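## Task

A scoop rests upright on the open, palm-up hand. Rotate it in the hand so it stays upright and its mouth points toward the thumb side. Only the palm, fingers and thumb may touch it. It fails if it contacts anything else or leaves the hand, or if the arm or wrist moves or the palm stops facing up at any point. To finish, bring everything to rest with no hand motor overloaded or near overload (a motor dead from the start is ignored), then declare completion. The hand is then flattened automatically, and the scoop must not drop as it flattens and must still meet the goal.

## Robot and tools

Robot: one six-joint arm carrying a right hand with index, middle and ring fingers plus a thumb, sixteen motors in all. Cameras: cam_high, cam_low, cam_wrist (each 672x504). In these tasks the arm must stay put, so all work is done with the sixteen hand numbers while the six pose numbers stay 0.

Frames. The scene frame has its origin on the table under the arm base (base root at (0, 0, +0.061) m), +z up, +y to the left when facing along +x. State lines give the hand point position (m) and end_effector_quat_wxyz in this frame. Offsets are instead expressed in the Hand target's own axes: +z runs along the straightened fingers toward their tips, +x crosses the palm moving away from the thumb (so the thumb side is -x), +y points out of the palm's face (face at y = -0.062 m). A fixed mast sits at the wrist on the palm side (x +0.05 to +0.10, z -0.16 to -0.11, up to y = +0.06 m); the object must not touch it.

execute_actions(actions, cameras). actions is a list of actions; each action is a table of up to 15 rows, one row per control step of 1/30 s; a short table repeats its final row until 15 steps pass. A row is 24 numbers, each in [-1, 1]: dx, dy, dz, rx, ry, rz, then the 16 hinge goals, then current_limit, then speed. The first six are an offset (not a pose) from the Hand target as it was when the action began, in that target's axes; every row counts from that same start, and 1.0 equals 0.6 m or 180 degrees; rx, ry, rz form one rotation vector. Keep them at 0 here. The 16 hinge numbers are absolute goals, each scaled linearly between the hinge's two stops. current_limit maps -1..+1 to 0..550 mA (floor 11 mA) for every motor and also limits hinge speed; speed sets the goal ramp to (speed+1)/2 of 5.9 rad/s. Starting values are +0.4 and -0.6; whatever you send last stays in effect. An empty list just reports state. cameras: list of names, [] for none, omitted/null/["all"] for all; an unknown name invalidates the call.

Hinge order (bracket: degrees at +1, at -1; straight value). For each of index, middle, ring: _mcp bends at the knuckle toward the palm as it goes to -1 (-18, +128; +0.75); _abd swings the finger sideways away from the thumb toward -1 (-60, +60; +0.00); _pip middle joint (-29, +108; +0.58); _dip tip joint (-21, +117; +0.70). Row order: index_mcp, index_abd, index_pip, index_dip, middle_mcp, middle_abd, middle_pip, middle_dip, ring_mcp, ring_abd, ring_pip, ring_dip, thumb_cmc, thumb_axl, thumb_mcp, thumb_ipl. thumb_cmc toward -1 brings the thumb from beside the palm to in front of it (-20, +120; +0.71). thumb_axl rolls the thumb about its length (-27, +140; +0.68). thumb_mcp (-69, +109; +0.23) and thumb_ipl (-77, +108; +0.17) bend it: toward +z when thumb_axl is straight, and in the thumb_cmc swing direction when thumb_axl is near -0.40. Fingertips curl toward +y as fingers bend. Only the rubber tip caps grip well. The same order applies in every hand result list.

move(target, speed, blend, blocking, cameras): drives the hand point along a straight path. target is one 24-number row or a list of up to 15, all offsets from the same Hand target. speed in m/s, 0.002 to 0.5 (default 0.25; turns up to twice that in rad/s); blend in m rounds corners; blocking=false returns early. Its result adds a move: line (done, off_target, moving, held, fault; limits=paced means clipped, limits=held means steps withheld). With zero pose offsets it can serve to change hand numbers and wait for rest, but never give it nonzero offsets here.

wait(seconds 0 to 10) lets time pass with the last command held. stop() brakes a running move. zoom_image(camera, region=[x0, y0, x1, y1]) enlarges part of that camera's latest image, at most 504x504 px, origin top-left. read_manual(section="licences") gives licence text only. finished_scene(scene) with the current scene number (1 or 2) ends the scene irreversibly; call it only after everything is at rest.

Results: pose and Hand target lines, Joint positions, Joint velocities ("within noise" means at rest), joint torques (joints 3 and 4 wrap at ±28 N m), step readings of position. Hand: hand_goal (written goals; resending them keeps a grip), hand_measured (actual hinge values; resending those relaxes a grip), hand_current_ma (positive pushes toward -1), hand_state per motor: moving, goal, blocked, or overload; plus hand_current_limit and hand_speed. A motor at 495 mA or more accumulates seconds (decaying when below); at 5 s it shuts off for 10 s, then returns to its last goal. A motor reading overload from the very first report is permanently dead and limp. After a HAND FAULT line, remaining robot calls in that same reply are skipped. MOTOR HOT warns of heat; OVER-TEMPERATURE FAULT means the arm dropped.

Cautions: leave the first six numbers at 0 so the arm and wrist never move and the palm stays up. To keep the hand unchanged, resend the exact last 16 hinge numbers, current_limit and speed (a 0 is a real command). Use gentle, moderate currents and slow speeds, watch currents for anything near 495 mA, and avoid flicking the object off the hand or onto the mast. Loose objects may occasionally get a small external nudge. Before finishing, let fingers relax so the object rests on the palm by itself, since the hand will be flattened afterward.

Each tool is called as name(argument=value, ...) on one line, values as JSON.

## Session

execute_actions(actions=[])

Scene clock: 0.00 s.
end_effector_position=(+0.4989, -0.0069, +0.4399) hand_goal=(+0.754, +0.000, +0.576, +0.696, +0.754, +0.000, +0.576, +0.696, +0.754, +0.000, +0.576, +0.696, -0.104, +0.540, +0.162, +0.106) hand_measured=(+0.764, +0.000, +0.578, +0.696, +0.772, +0.000, +0.578, +0.696, +0.768, +0.000, +0.578, +0.696, -0.088, +0.544, +0.164, +0.108) hand_current_ma=(+19, +0, +1, +0, +39, +0, +1, +0, +28, +0, +2, +0, +31, +5, +2, +3) hand_state=(goal, goal, goal, goal, goal, goal, goal, goal, goal, goal, goal, goal, goal, goal, goal, goal) hand_current_limit=0.40 hand_speed=-0.60 end_effector_quat_wxyz=(+0.493, +0.520, +0.501, +0.485)
Joint positions: [0.059 1.131 0.589 0.498 0.085 0.022]
Joint velocities: within noise
Joint torques (N m): no reading
Heat: hottest shoulder 31 °C.
Hand target: +0.5005, -0.0066, +0.4637; +0.504, +0.508, +0.489, +0.499

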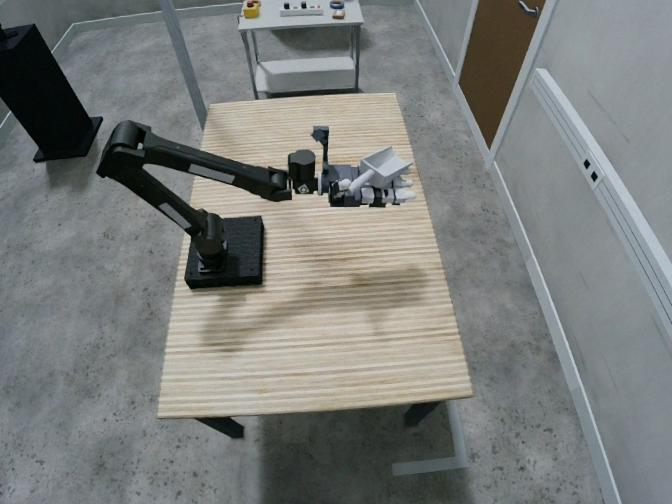

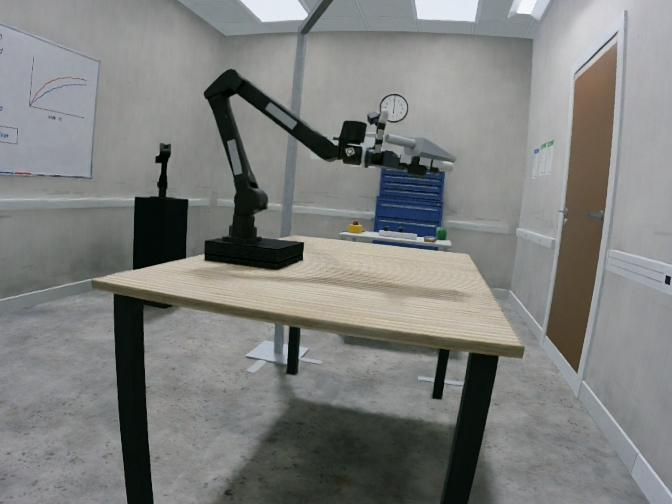

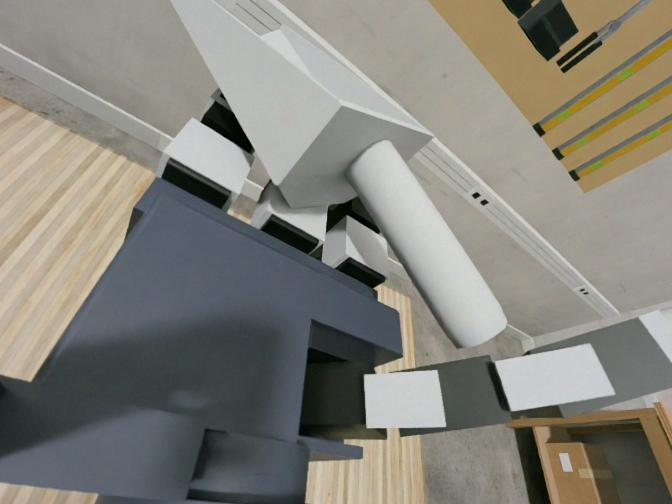

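zoom_image(camera="cam_high", region=[280, 100, 440, 230])

zoom_image(camera="cam_low", region=[320, 90, 480, 210])

zoom_image(camera="cam_wrist", region=[100, 0, 600, 500])

Scaled by 3.150 from the camera's 672x504 image, which has a finer 960x720 frame.

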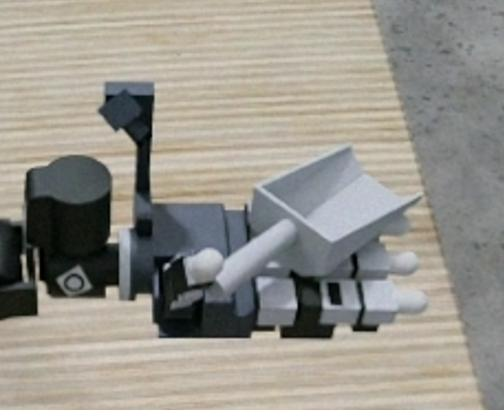

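Scaled by 3.150 from the camera's 672x504 image, which has a finer 960x720 frame.

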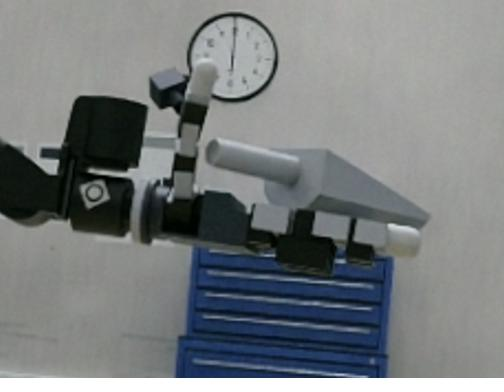

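Scaled by 1.008 from the camera's 672x504 image, which has a finer 960x720 frame.

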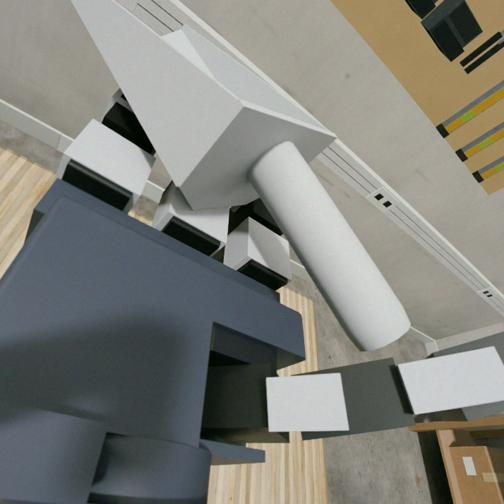

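zoom_image(camera="cam_wrist", region=[220, 60, 480, 260])

zoom_image(camera="cam_wrist", region=[120, 0, 380, 220])

zoom_image(camera="cam_high", region=[320, 135, 420, 215])

zoom_image(camera="cam_low", region=[365, 100, 465, 190])

Scaled by 1.938 from the camera's 672x504 image, which has a finer 960x720 frame.

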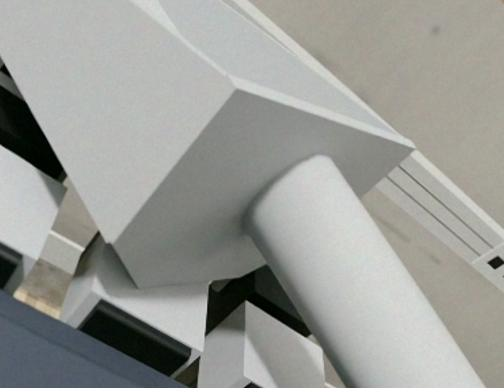

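Scaled by 1.938 from the camera's 672x504 image, which has a finer 960x720 frame.

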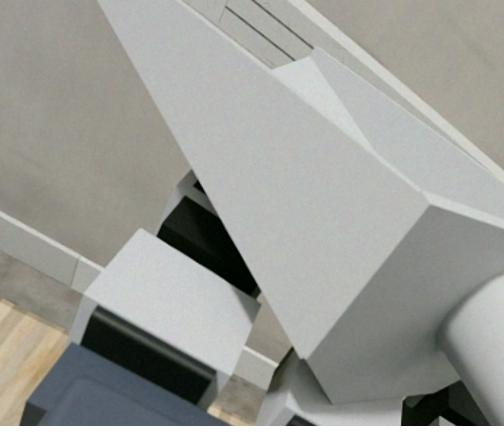

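Scaled by 5.040 from the camera's 672x504 image, which has a finer 960x720 frame.

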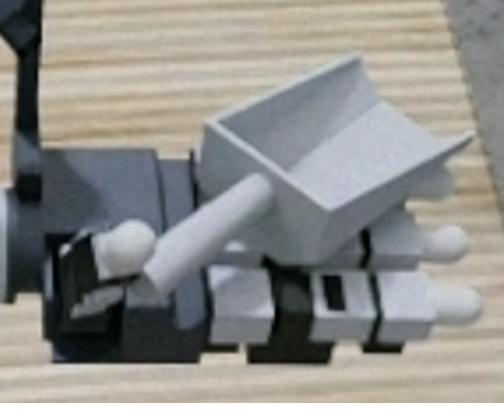

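Scaled by 5.040 from the camera's 672x504 image, which has a finer 960x720 frame.

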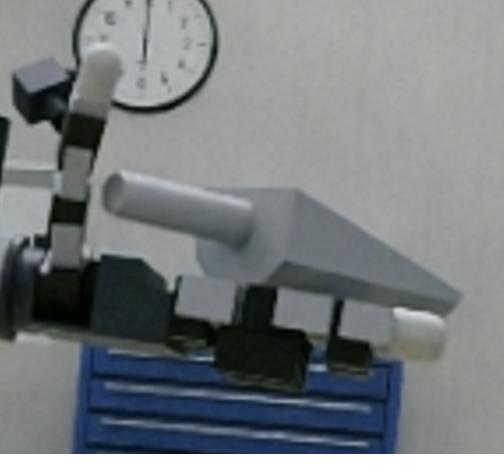

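execute_actions(actions=[[[0,0,0,0,0,0,0.754,0,0.576,0.696,0.754,0,0.576,0.696,0.754,0,0.576,0.696,-0.104,0.677,0.36,0.17,0.4,-0.8]]])

Scene clock: 154.37 s.
end_effector_position=(+0.4989, -0.0069, +0.4399) hand_goal=(+0.754, +0.000, +0.576, +0.696, +0.754, +0.000, +0.576, +0.696, +0.754, +0.000, +0.576, +0.696, -0.104, +0.678, +0.360, +0.170) hand_measured=(+0.764, +0.000, +0.578, +0.696, +0.772, +0.000, +0.578, +0.696, +0.768, +0.000, +0.578, +0.696, -0.088, +0.674, +0.358, +0.168) hand_current_ma=(+19, +0, +1, +0, +39, +0, +1, +0, +28, +0, +2, +0, +31, -6, -2, -3) hand_state=(goal, goal, goal, goal, goal, goal, goal, goal, goal, goal, goal, goal, goal, goal, goal, goal) hand_current_limit=0.40 hand_speed=-0.80 end_effector_quat_wxyz=(+0.493, +0.520, +0.501, +0.485)
Joint positions: [0.059 1.131 0.589 0.498 0.085 0.022]
Joint velocities: within noise
Joint torques (N m): [-0.67 -9.05 12.26 3.45 0.05 -0.09]
Heat: hottest elbow 44 °C.
Hand target: +0.5005, -0.0066, +0.4637; +0.504, +0.508, +0.489, +0.499
Off the commanded pose: 0.024 m, 3 deg.
Step readings (end_effector_position):
0: (+0.4989, -0.0069, +0.4399)
1: (+0.4989, -0.0069, +0.4399)
2: (+0.4989, -0.0069, +0.4399)
4: (+0.4989, -0.0069, +0.4399)
8: (+0.4989, -0.0069, +0.4399)
15: (+0.4989, -0.0069, +0.4399)

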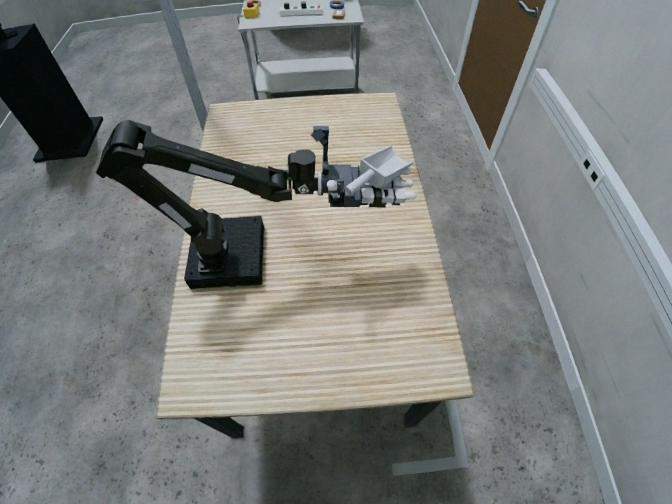

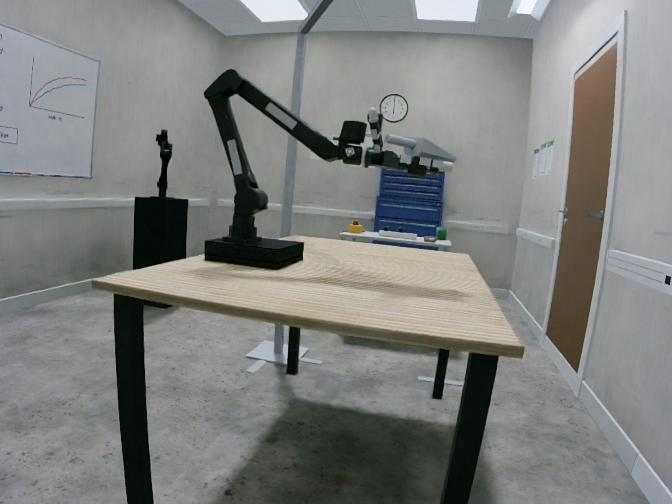

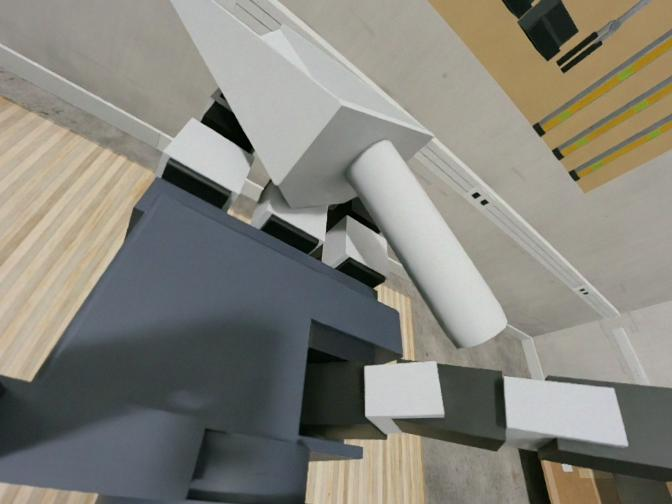

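execute_actions(actions=[[[0,0,0,0,0,0,0.754,0,0.576,0.696,0.754,0,0.576,0.696,0.754,0,0.576,0.696,0.43,0.677,0.36,0.17,0.4,-0.7]],[[0,0,0,0,0,0,0.754,0,0.576,0.696,0.754,0,0.576,0.696,0.754,0,0.576,0.696,0.43,0.677,0.36,0.17,0.4,-0.7]]], cameras=["cam_wrist", "cam_low"])

Scene clock: 162.20 s.
end_effector_position=(+0.4989, -0.0069, +0.4399) hand_goal=(+0.754, +0.000, +0.576, +0.696, +0.754, +0.000, +0.576, +0.696, +0.754, +0.000, +0.576, +0.696, +0.430, +0.678, +0.360, +0.170) hand_measured=(+0.764, +0.000, +0.578, +0.696, +0.772, +0.000, +0.578, +0.696, +0.768, +0.000, +0.578, +0.696, +0.440, +0.674, +0.358, +0.168) hand_current_ma=(+19, +0, +1, +0, +39, +0, +1, +0, +28, +0, +2, +0, +16, -6, -2, -3) hand_state=(goal, goal, goal, goal, goal, goal, goal, goal, goal, goal, goal, goal, goal, goal, goal, goal) hand_current_limit=0.40 hand_speed=-0.70 end_effector_quat_wxyz=(+0.493, +0.520, +0.501, +0.485)
Joint positions: [0.059 1.131 0.589 0.498 0.085 0.022]
Joint velocities: within noise
Joint torques (N m): [-0.38 -9.11 12.31 3.37 0.07 -0.13]
Heat: hottest elbow 44 °C.
Hand target: +0.5005, -0.0066, +0.4637; +0.504, +0.508, +0.489, +0.499
Off the commanded pose: 0.024 m, 3 deg.
Step readings (end_effector_position):
0: (+0.4989, -0.0069, +0.4399)
1: (+0.4989, -0.0069, +0.4399)
2: (+0.4989, -0.0069, +0.4399)
4: (+0.4989, -0.0069, +0.4399)
8: (+0.4989, -0.0069, +0.4399)
15: (+0.4989, -0.0069, +0.4399)
16: (+0.4989, -0.0069, +0.4399)
17: (+0.4989, -0.0069, +0.4399)
19: (+0.4989, -0.0069, +0.4399)
23: (+0.4989, -0.0069, +0.4399)
30: (+0.4989, -0.0069, +0.4399)
Images, in order (width x height): cam_low 672x504, cam_wrist 672x504.

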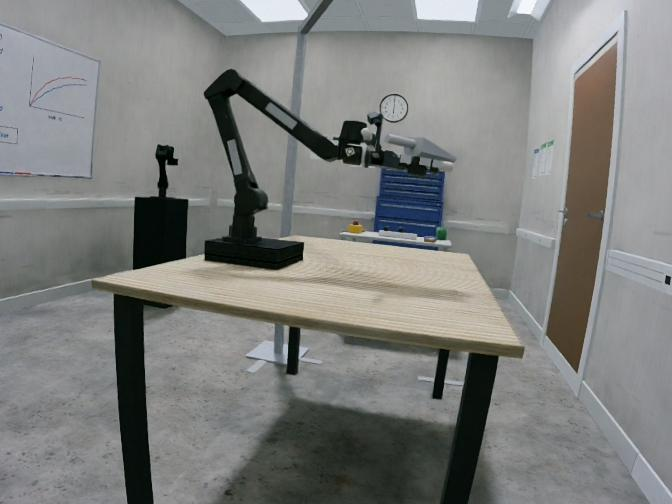

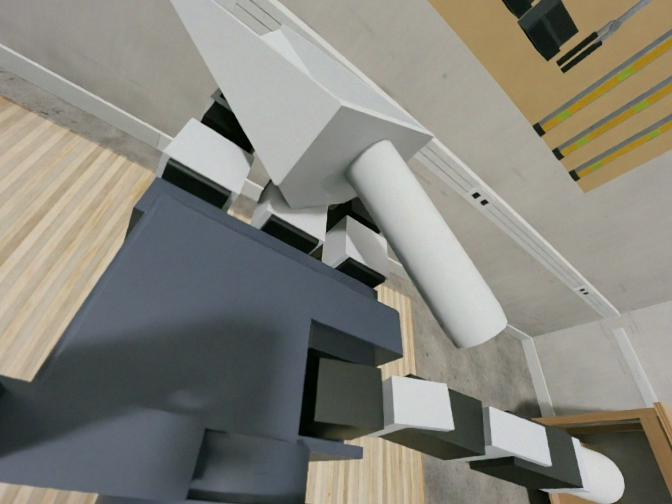

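execute_actions(actions=[[[0,0,0,0,0,0,0.754,0,0.576,0.696,0.754,0,0.576,0.696,0.754,0,0.576,0.696,0.43,0.677,-0.337,0.17,0.4,-0.7]],[[0,0,0,0,0,0,0.754,0,0.576,0.696,0.754,0,0.576,0.696,0.754,0,0.576,0.696,0.43,0.677,-0.337,0.17,0.4,-0.7]],[[0,0,0,0,0,0,0.754,0,0.576,0.696,0.754,0,0.576,0.696,0.754,0,0.576,0.696,0.43,0.677,-0.337,0.17,0.4,-0.7]]], cameras=["cam_wrist", "cam_low"])

zoom_image(camera="cam_low", region=[365, 100, 465, 190])

Scene clock: 171.63 s.
end_effector_position=(+0.4989, -0.0069, +0.4399) hand_goal=(+0.754, +0.000, +0.576, +0.696, +0.754, +0.000, +0.576, +0.696, +0.754, +0.000, +0.576, +0.696, +0.430, +0.678, -0.336, +0.170) hand_measured=(+0.764, +0.000, +0.578, +0.696, +0.772, +0.000, +0.578, +0.696, +0.768, +0.000, +0.578, +0.696, +0.440, +0.680, -0.336, +0.168) hand_current_ma=(+19, +0, +1, +0, +39, +0, +1, +0, +28, +0, +2, +0, +16, +4, +0, -3) hand_state=(goal, goal, goal, goal, goal, goal, goal, goal, goal, goal, goal, goal, goal, goal, goal, goal) hand_current_limit=0.40 hand_speed=-0.70 end_effector_quat_wxyz=(+0.493, +0.520, +0.501, +0.485)
Joint positions: [0.059 1.131 0.589 0.498 0.085 0.022]
Joint velocities: within noise
Joint torques (N m): [-0.56 -9.35 12.29 3.45 0.08 -0.1]
Heat: hottest elbow 45 °C.
Hand target: +0.5005, -0.0066, +0.4637; +0.504, +0.508, +0.489, +0.499
Off the commanded pose: 0.024 m, 3 deg.
Step readings (end_effector_position):
0: (+0.4989, -0.0069, +0.4399)
1: (+0.4989, -0.0069, +0.4399)
2: (+0.4989, -0.0069, +0.4399)
4: (+0.4989, -0.0069, +0.4399)
8: (+0.4989, -0.0069, +0.4399)
15: (+0.4989, -0.0069, +0.4399)
16: (+0.4989, -0.0069, +0.4399)
17: (+0.4989, -0.0069, +0.4399)
19: (+0.4989, -0.0069, +0.4399)
23: (+0.4989, -0.0069, +0.4399)
30: (+0.4989, -0.0069, +0.4399)
31: (+0.4989, -0.0069, +0.4399)
32: (+0.4989, -0.0069, +0.4399)
34: (+0.4989, -0.0069, +0.4399)
38: (+0.4989, -0.0069, +0.4399)
45: (+0.4989, -0.0069, +0.4399)
Images, in order (width x height): cam_low 672x504, cam_wrist 672x504.

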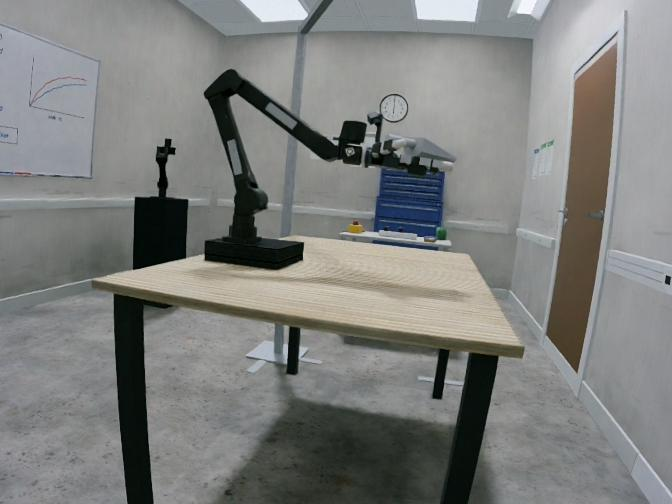

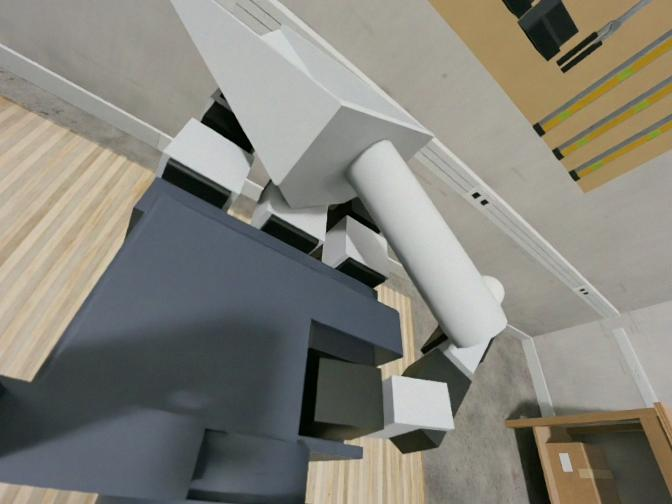

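Scaled by 5.040 from the camera's 672x504 image, which has a finer 960x720 frame.

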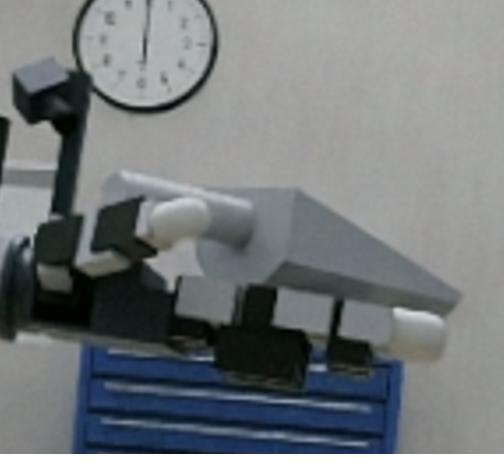

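execute_actions(actions=[[[0,0,0,0,0,0,0.754,0,0.576,0.696,0.754,0,0.576,0.696,0.754,0,0.576,0.696,0.1,0.677,-0.337,0.17,0.4,-0.85]],[[0,0,0,0,0,0,0.754,0,0.576,0.696,0.754,0,0.576,0.696,0.754,0,0.576,0.696,0.1,0.677,-0.337,0.17,0.4,-0.85]]], cameras=["cam_wrist", "cam_low", "cam_high"])

zoom_image(camera="cam_low", region=[365, 100, 465, 190])

zoom_image(camera="cam_high", region=[320, 135, 420, 215])

Scene clock: 185.33 s.
end_effector_position=(+0.4989, -0.0069, +0.4399) hand_goal=(+0.754, +0.000, +0.576, +0.696, +0.754, +0.000, +0.576, +0.696, +0.754, +0.000, +0.576, +0.696, +0.100, +0.678, -0.336, +0.170) hand_measured=(+0.764, +0.000, +0.578, +0.696, +0.772, +0.000, +0.578, +0.696, +0.778, +0.000, +0.582, +0.696, +0.118, +0.682, -0.338, +0.168) hand_current_ma=(+19, +0, +1, +0, +41, +0, +1, +0, +59, +0, +8, +0, +38, +8, -2, -3) hand_state=(goal, goal, goal, goal, goal, goal, goal, goal, blocked, goal, goal, goal, goal, goal, goal, goal) hand_current_limit=0.40 hand_speed=-0.85 end_effector_quat_wxyz=(+0.493, +0.520, +0.501, +0.485)
Joint positions: [0.059 1.131 0.589 0.498 0.085 0.022]
Joint velocities: within noise
Joint torques (N m): [-0.56 -9.11 12.3 3.44 0.09 -0.1]
Heat: hottest elbow 45 °C.
Hand target: +0.5005, -0.0066, +0.4637; +0.504, +0.508, +0.489, +0.499
Off the commanded pose: 0.024 m, 3 deg.
Step readings (end_effector_position):
0: (+0.4989, -0.0069, +0.4399)
1: (+0.4989, -0.0069, +0.4399)
2: (+0.4989, -0.0069, +0.4399)
4: (+0.4989, -0.0069, +0.4399)
8: (+0.4989, -0.0069, +0.4399)
15: (+0.4989, -0.0069, +0.4399)
16: (+0.4989, -0.0069, +0.4399)
17: (+0.4989, -0.0069, +0.4399)
19: (+0.4989, -0.0069, +0.4399)
23: (+0.4989, -0.0069, +0.4399)
30: (+0.4989, -0.0069, +0.4399)

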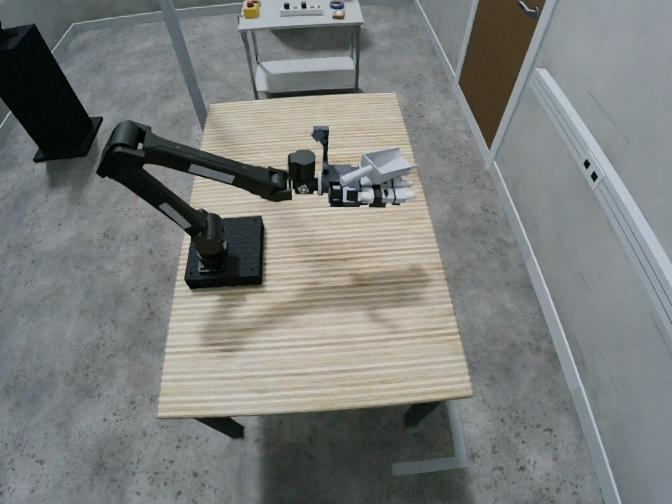

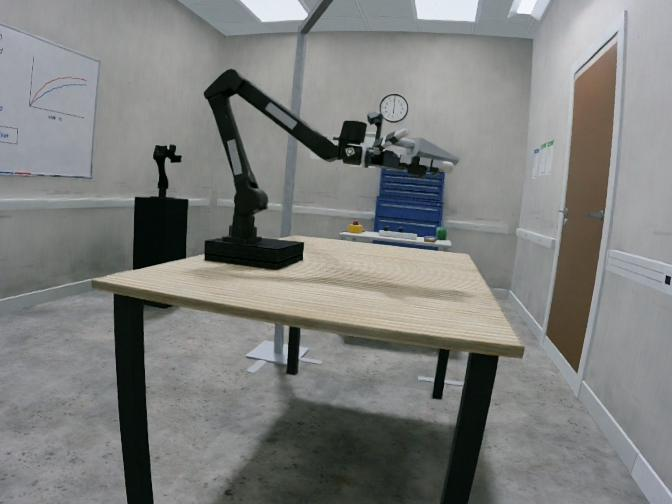

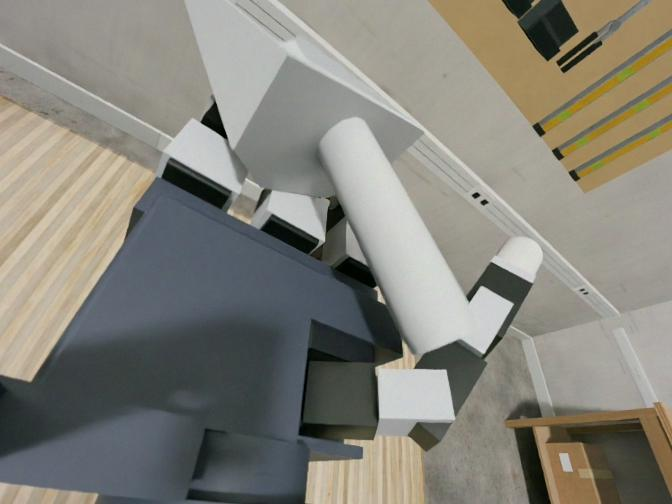

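Scaled by 5.040 from the camera's 672x504 image, which has a finer 960x720 frame.

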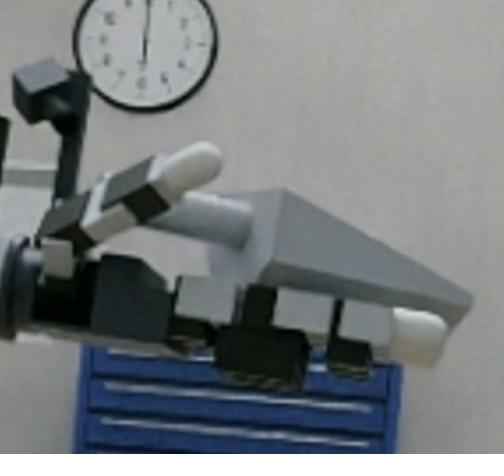

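Scaled by 5.040 from the camera's 672x504 image, which has a finer 960x720 frame.

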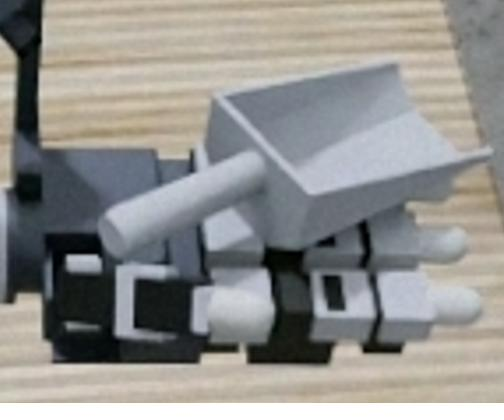

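execute_actions(actions=[[[0,0,0,0,0,0,0.754,0,0.576,0.696,0.754,0,0.576,0.696,0.754,0,0.576,0.696,-0.15,0.677,-0.337,0.17,0.4,-0.85]],[[0,0,0,0,0,0,0.754,0,0.576,0.696,0.754,0,0.576,0.696,0.754,0,0.576,0.696,-0.15,0.677,-0.337,0.17,0.4,-0.85]]], cameras=["cam_wrist", "cam_low", "cam_high"])

zoom_image(camera="cam_low", region=[365, 100, 465, 190])

zoom_image(camera="cam_high", region=[320, 135, 420, 215])

Scene clock: 198.37 s.
end_effector_position=(+0.4989, -0.0069, +0.4399) hand_goal=(+0.754, +0.000, +0.576, +0.696, +0.754, +0.000, +0.576, +0.696, +0.754, +0.000, +0.576, +0.696, -0.150, +0.678, -0.336, +0.170) hand_measured=(+0.764, +0.000, +0.578, +0.696, +0.772, +0.000, +0.578, +0.696, +0.778, +0.000, +0.582, +0.696, -0.136, +0.682, -0.338, +0.168) hand_current_ma=(+19, +0, +1, +0, +41, +0, +1, +0, +59, +0, +8, +0, +27, +8, -3, -3) hand_state=(goal, goal, goal, goal, goal, goal, goal, goal, blocked, goal, goal, goal, goal, goal, goal, goal) hand_current_limit=0.40 hand_speed=-0.85 end_effector_quat_wxyz=(+0.493, +0.520, +0.501, +0.485)
Joint positions: [0.059 1.131 0.589 0.498 0.085 0.022]
Joint velocities: within noise
Joint torques (N m): [-0.73 -9.23 12.33 3.43 0.06 -0.08]
Heat: hottest elbow 45 °C.
Hand target: +0.5005, -0.0066, +0.4637; +0.504, +0.508, +0.489, +0.499
Off the commanded pose: 0.024 m, 3 deg.
Step readings (end_effector_position):
0: (+0.4989, -0.0069, +0.4399)
1: (+0.4989, -0.0069, +0.4399)
2: (+0.4989, -0.0069, +0.4399)
4: (+0.4989, -0.0069, +0.4399)
8: (+0.4989, -0.0069, +0.4399)
15: (+0.4989, -0.0069, +0.4399)
16: (+0.4989, -0.0069, +0.4399)
17: (+0.4989, -0.0069, +0.4399)
19: (+0.4989, -0.0069, +0.4399)
23: (+0.4989, -0.0069, +0.4399)
30: (+0.4989, -0.0069, +0.4399)

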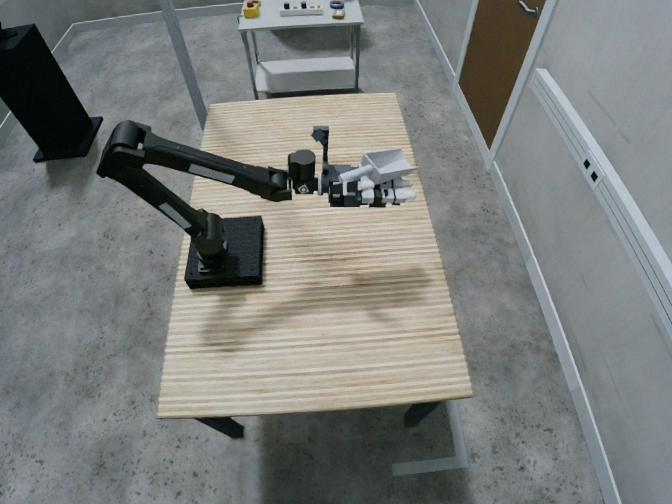

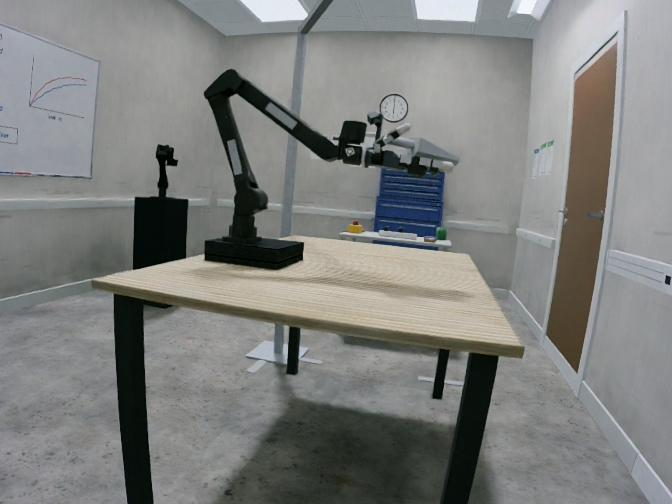

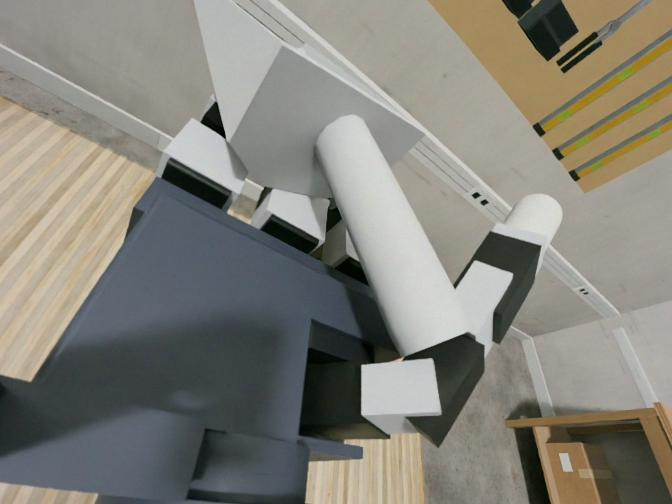

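Scaled by 5.040 from the camera's 672x504 image, which has a finer 960x720 frame.

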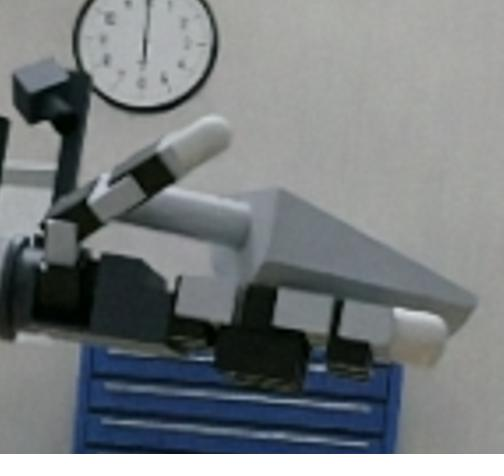

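Scaled by 5.040 from the camera's 672x504 image, which has a finer 960x720 frame.

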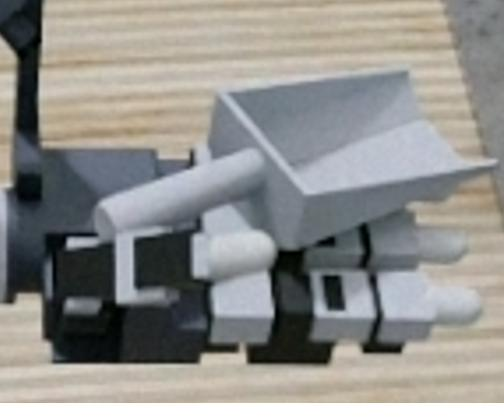

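execute_actions(actions=[[[0,0,0,0,0,0,0.754,0,0.576,0.696,0.754,0,0.576,0.696,0.754,0,0.576,0.696,-0.45,0.677,-0.337,0.17,0.4,-0.85]],[[0,0,0,0,0,0,0.754,0,0.576,0.696,0.754,0,0.576,0.696,0.754,0,0.576,0.696,-0.45,0.677,-0.337,0.17,0.4,-0.85]]], cameras=["cam_wrist", "cam_low", "cam_high"])

zoom_image(camera="cam_low", region=[365, 100, 465, 190])

zoom_image(camera="cam_high", region=[320, 135, 420, 215])

Scene clock: 208.63 s.
end_effector_position=(+0.4989, -0.0069, +0.4399) hand_goal=(+0.754, +0.000, +0.576, +0.696, +0.754, +0.000, +0.576, +0.696, +0.754, +0.000, +0.576, +0.696, -0.450, +0.678, -0.336, +0.170) hand_measured=(+0.764, +0.000, +0.578, +0.696, +0.772, +0.000, +0.578, +0.696, +0.778, +0.000, +0.582, +0.696, -0.438, +0.682, -0.338, +0.168) hand_current_ma=(+19, +0, +1, +0, +41, +0, +1, +0, +59, +0, +8, +0, +20, +5, -4, -3) hand_state=(goal, goal, goal, goal, goal, goal, goal, goal, blocked, goal, goal, goal, goal, goal, goal, goal) hand_current_limit=0.40 hand_speed=-0.85 end_effector_quat_wxyz=(+0.493, +0.520, +0.501, +0.485)
Joint positions: [0.059 1.131 0.589 0.498 0.085 0.022]
Joint velocities: within noise
Joint torques (N m): [-0.5 -9.11 12.31 3.4 0.08 -0.06]
Heat: hottest elbow 45 °C.
Hand target: +0.5005, -0.0066, +0.4637; +0.504, +0.508, +0.489, +0.499
Off the commanded pose: 0.024 m, 3 deg.
Step readings (end_effector_position):
0: (+0.4989, -0.0069, +0.4399)
1: (+0.4989, -0.0069, +0.4399)
2: (+0.4989, -0.0069, +0.4399)
4: (+0.4989, -0.0069, +0.4399)
8: (+0.4989, -0.0069, +0.4399)
15: (+0.4989, -0.0069, +0.4399)
16: (+0.4989, -0.0069, +0.4399)
17: (+0.4989, -0.0069, +0.4399)
19: (+0.4989, -0.0069, +0.4399)
23: (+0.4989, -0.0069, +0.4399)
30: (+0.4989, -0.0069, +0.4399)

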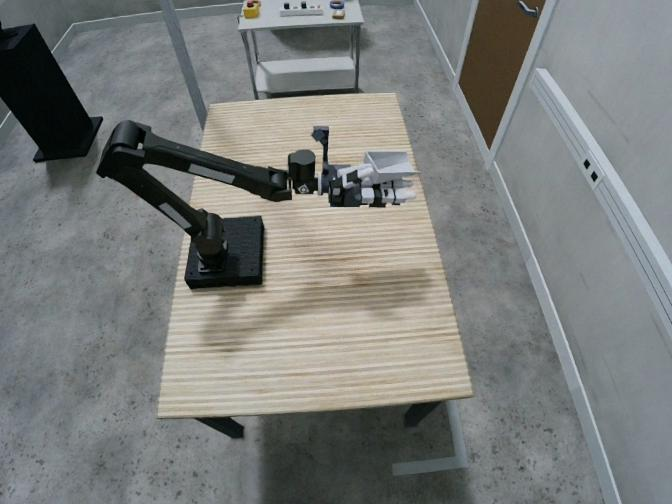

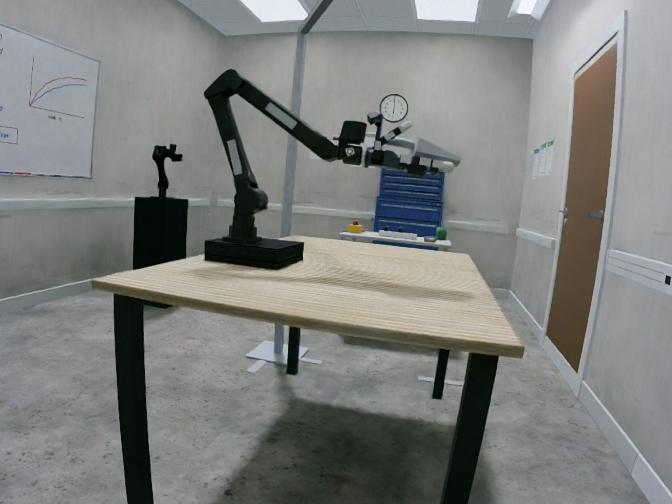

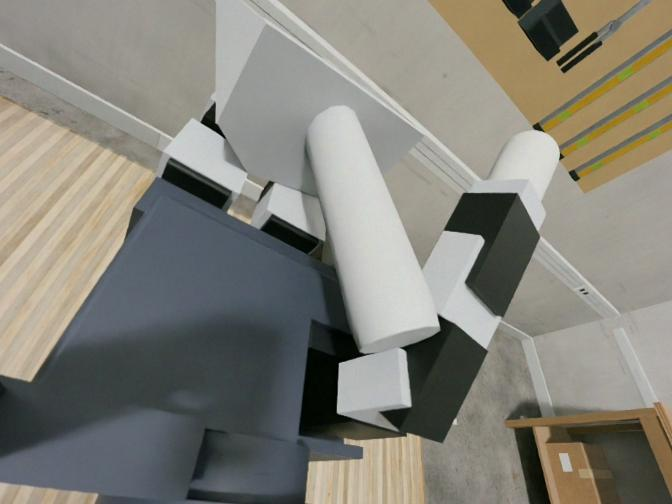

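Scaled by 5.040 from the camera's 672x504 image, which has a finer 960x720 frame.

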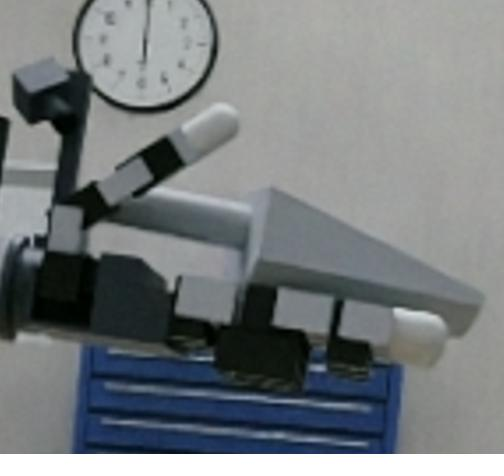

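Scaled by 5.040 from the camera's 672x504 image, which has a finer 960x720 frame.

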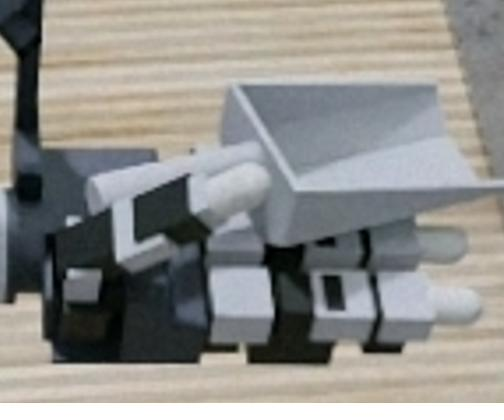

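execute_actions(actions=[[[0,0,0,0,0,0,0.754,0,0.576,0.696,0.754,0,0.576,0.696,0.754,0,0.576,0.696,-0.75,0.677,-0.337,0.17,0.4,-0.85]],[[0,0,0,0,0,0,0.754,0,0.576,0.696,0.754,0,0.576,0.696,0.754,0,0.576,0.696,-0.75,0.677,-0.337,0.17,0.4,-0.85]]], cameras=["cam_wrist", "cam_low", "cam_high"])

zoom_image(camera="cam_low", region=[365, 100, 465, 190])

zoom_image(camera="cam_high", region=[320, 135, 420, 215])

Scene clock: 218.50 s.
end_effector_position=(+0.4989, -0.0069, +0.4399) hand_goal=(+0.754, +0.000, +0.576, +0.696, +0.754, +0.000, +0.576, +0.696, +0.754, +0.000, +0.576, +0.696, -0.750, +0.678, -0.336, +0.170) hand_measured=(+0.764, +0.000, +0.578, +0.696, +0.772, +0.000, +0.578, +0.696, +0.778, +0.000, +0.582, +0.696, -0.748, +0.680, -0.338, +0.168) hand_current_ma=(+19, +0, +1, +0, +41, +0, +1, +0, +59, +0, +8, +0, +2, +2, -4, -3) hand_state=(goal, goal, goal, goal, goal, goal, goal, goal, blocked, goal, goal, goal, goal, goal, goal, goal) hand_current_limit=0.40 hand_speed=-0.85 end_effector_quat_wxyz=(+0.493, +0.520, +0.501, +0.485)
Joint positions: [0.059 1.131 0.589 0.498 0.085 0.022]
Joint velocities: within noise
Joint torques (N m): [-0.38 -9.35 12.29 3.41 0.07 -0.05]
Heat: hottest elbow 45 °C.
Hand target: +0.5005, -0.0066, +0.4637; +0.504, +0.508, +0.489, +0.499
Off the commanded pose: 0.024 m, 3 deg.
Step readings (end_effector_position):
0: (+0.4989, -0.0069, +0.4399)
1: (+0.4989, -0.0069, +0.4399)
2: (+0.4989, -0.0069, +0.4399)
4: (+0.4989, -0.0069, +0.4399)
8: (+0.4989, -0.0069, +0.4399)
15: (+0.4989, -0.0069, +0.4399)
16: (+0.4989, -0.0069, +0.4399)
17: (+0.4989, -0.0069, +0.4399)
19: (+0.4989, -0.0069, +0.4399)
23: (+0.4989, -0.0069, +0.4399)
30: (+0.4989, -0.0069, +0.4399)

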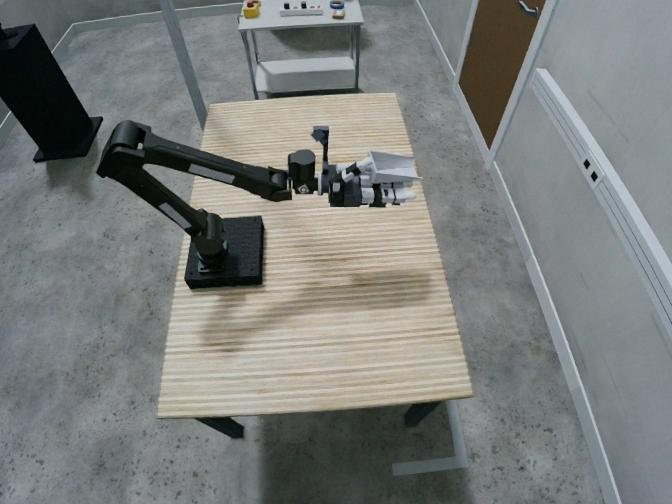

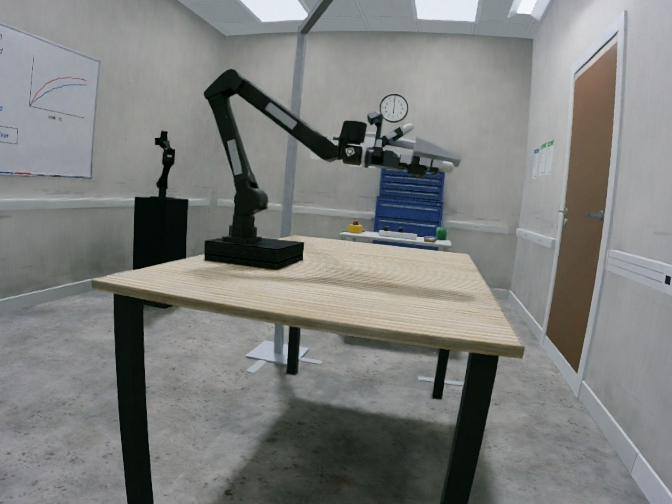

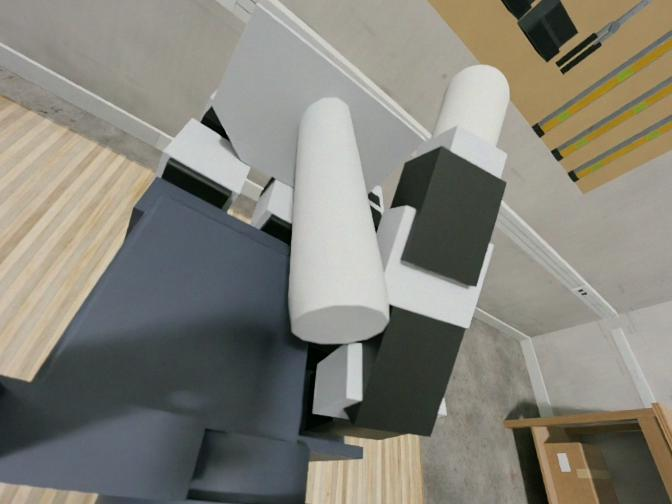

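Scaled by 5.040 from the camera's 672x504 image, which has a finer 960x720 frame.

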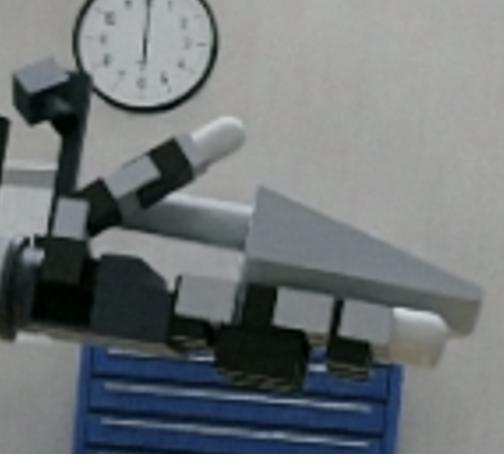

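Scaled by 5.040 from the camera's 672x504 image, which has a finer 960x720 frame.

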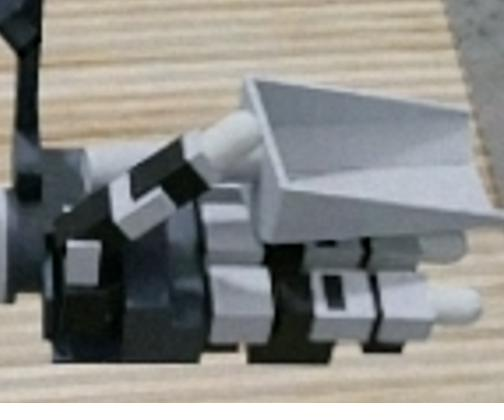

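execute_actions(actions=[[[0,0,0,0,0,0,0.754,0,0.576,0.696,0.754,0,0.576,0.696,0.754,0,0.576,0.696,0.214,0.677,-0.337,0.17,0.4,-0.75]],[[0,0,0,0,0,0,0.754,0,0.576,0.696,0.754,0,0.576,0.696,0.754,0,0.576,0.696,0.214,0.677,-0.337,0.17,0.4,-0.75]],[[0,0,0,0,0,0,0.754,0,0.576,0.696,0.754,0,0.576,0.696,0.754,0,0.576,0.696,0.214,-0.042,-0.787,0.924,0.4,-0.7]],[[0,0,0,0,0,0,0.754,0,0.576,0.696,0.754,0,0.576,0.696,0.754,0,0.576,0.696,0.214,-0.042,-0.787,0.924,0.4,-0.7]]], cameras=["cam_wrist", "cam_low", "cam_high"])

zoom_image(camera="cam_low", region=[365, 100, 465, 190])

zoom_image(camera="cam_high", region=[320, 135, 420, 215])

Scene clock: 320.43 s.
end_effector_position=(+0.4989, -0.0069, +0.4399) hand_goal=(+0.754, +0.000, +0.576, +0.696, +0.754, +0.000, +0.576, +0.696, +0.754, +0.000, +0.576, +0.696, +0.214, -0.042, -0.786, +0.924) hand_measured=(+0.764, +0.000, +0.578, +0.696, +0.772, +0.000, +0.578, +0.696, +0.778, +0.000, +0.582, +0.696, +0.214, -0.034, -0.786, +0.922) hand_current_ma=(+19, +0, +1, +0, +41, +0, +1, +0, +59, +0, +8, +0, +0, +16, +0, -2) hand_state=(goal, goal, goal, goal, goal, goal, goal, goal, blocked, goal, goal, goal, goal, goal, goal, goal) hand_current_limit=0.40 hand_speed=-0.70 end_effector_quat_wxyz=(+0.493, +0.520, +0.501, +0.485)
Joint positions: [0.059 1.131 0.589 0.498 0.085 0.022]
Joint velocities: within noise
Joint torques (N m): [-0.5 -9 12.25 3.43 0.06 -0.08]
Heat: hottest elbow 47 °C.
Hand target: +0.5005, -0.0066, +0.4637; +0.504, +0.508, +0.489, +0.499
Off the commanded pose: 0.024 m, 3 deg.
Step readings (end_effector_position):
0: (+0.4989, -0.0069, +0.4399)
1: (+0.4989, -0.0069, +0.4399)
2: (+0.4989, -0.0069, +0.4399)
4: (+0.4989, -0.0069, +0.4399)
8: (+0.4989, -0.0069, +0.4399)
15: (+0.4989, -0.0069, +0.4399)
16: (+0.4989, -0.0069, +0.4399)
17: (+0.4989, -0.0069, +0.4399)
19: (+0.4989, -0.0069, +0.4399)
23: (+0.4989, -0.0069, +0.4399)
30: (+0.4989, -0.0069, +0.4399)
31: (+0.4989, -0.0069, +0.4399)
32: (+0.4989, -0.0069, +0.4399)
34: (+0.4989, -0.0069, +0.4399)
38: (+0.4989, -0.0069, +0.4399)
45: (+0.4989, -0.0069, +0.4399)
46: (+0.4989, -0.0069, +0.4399)
47: (+0.4989, -0.0069, +0.4399)
49: (+0.4989, -0.0069, +0.4399)
53: (+0.4989, -0.0069, +0.4399)
60: (+0.4989, -0.0069, +0.4399)

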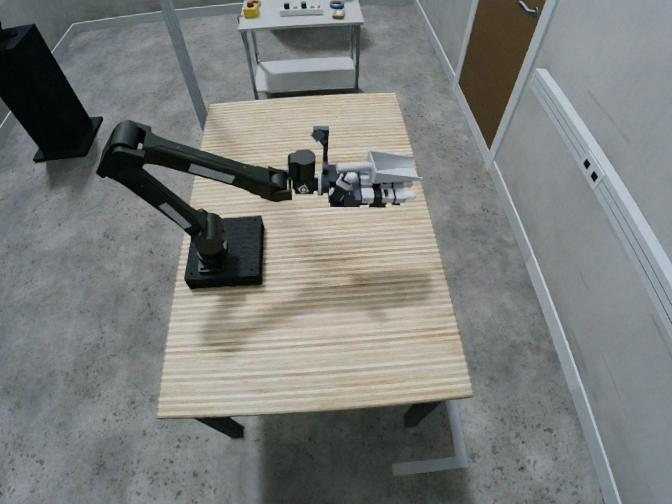

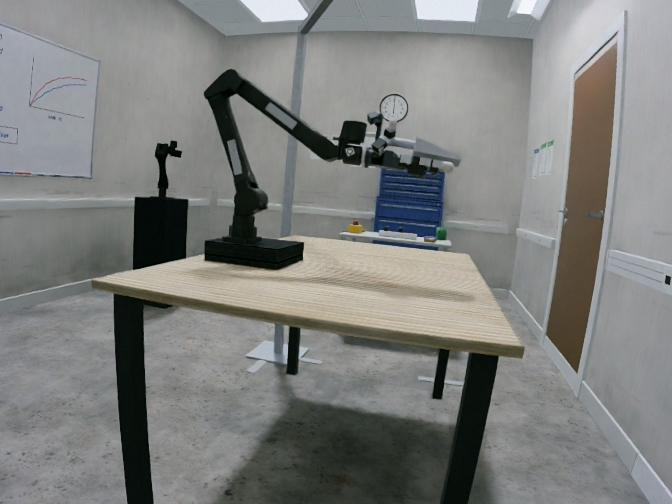

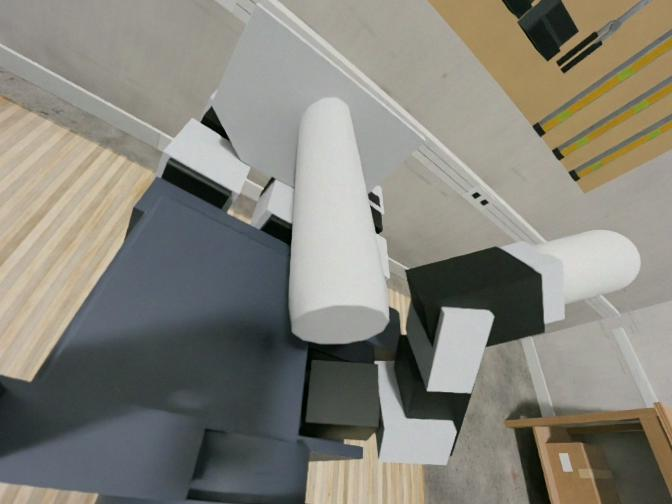

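Scaled by 5.040 from the camera's 672x504 image, which has a finer 960x720 frame.

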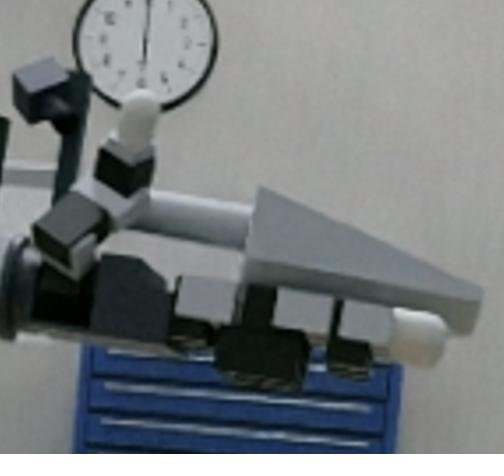

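Scaled by 5.040 from the camera's 672x504 image, which has a finer 960x720 frame.

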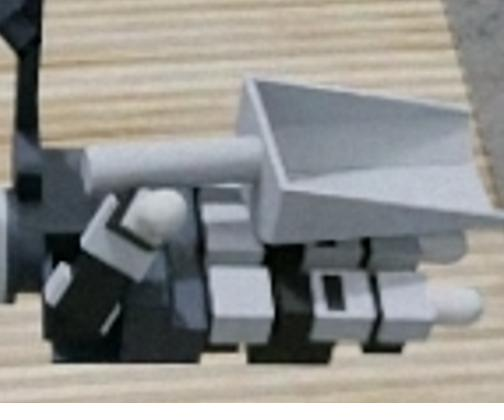

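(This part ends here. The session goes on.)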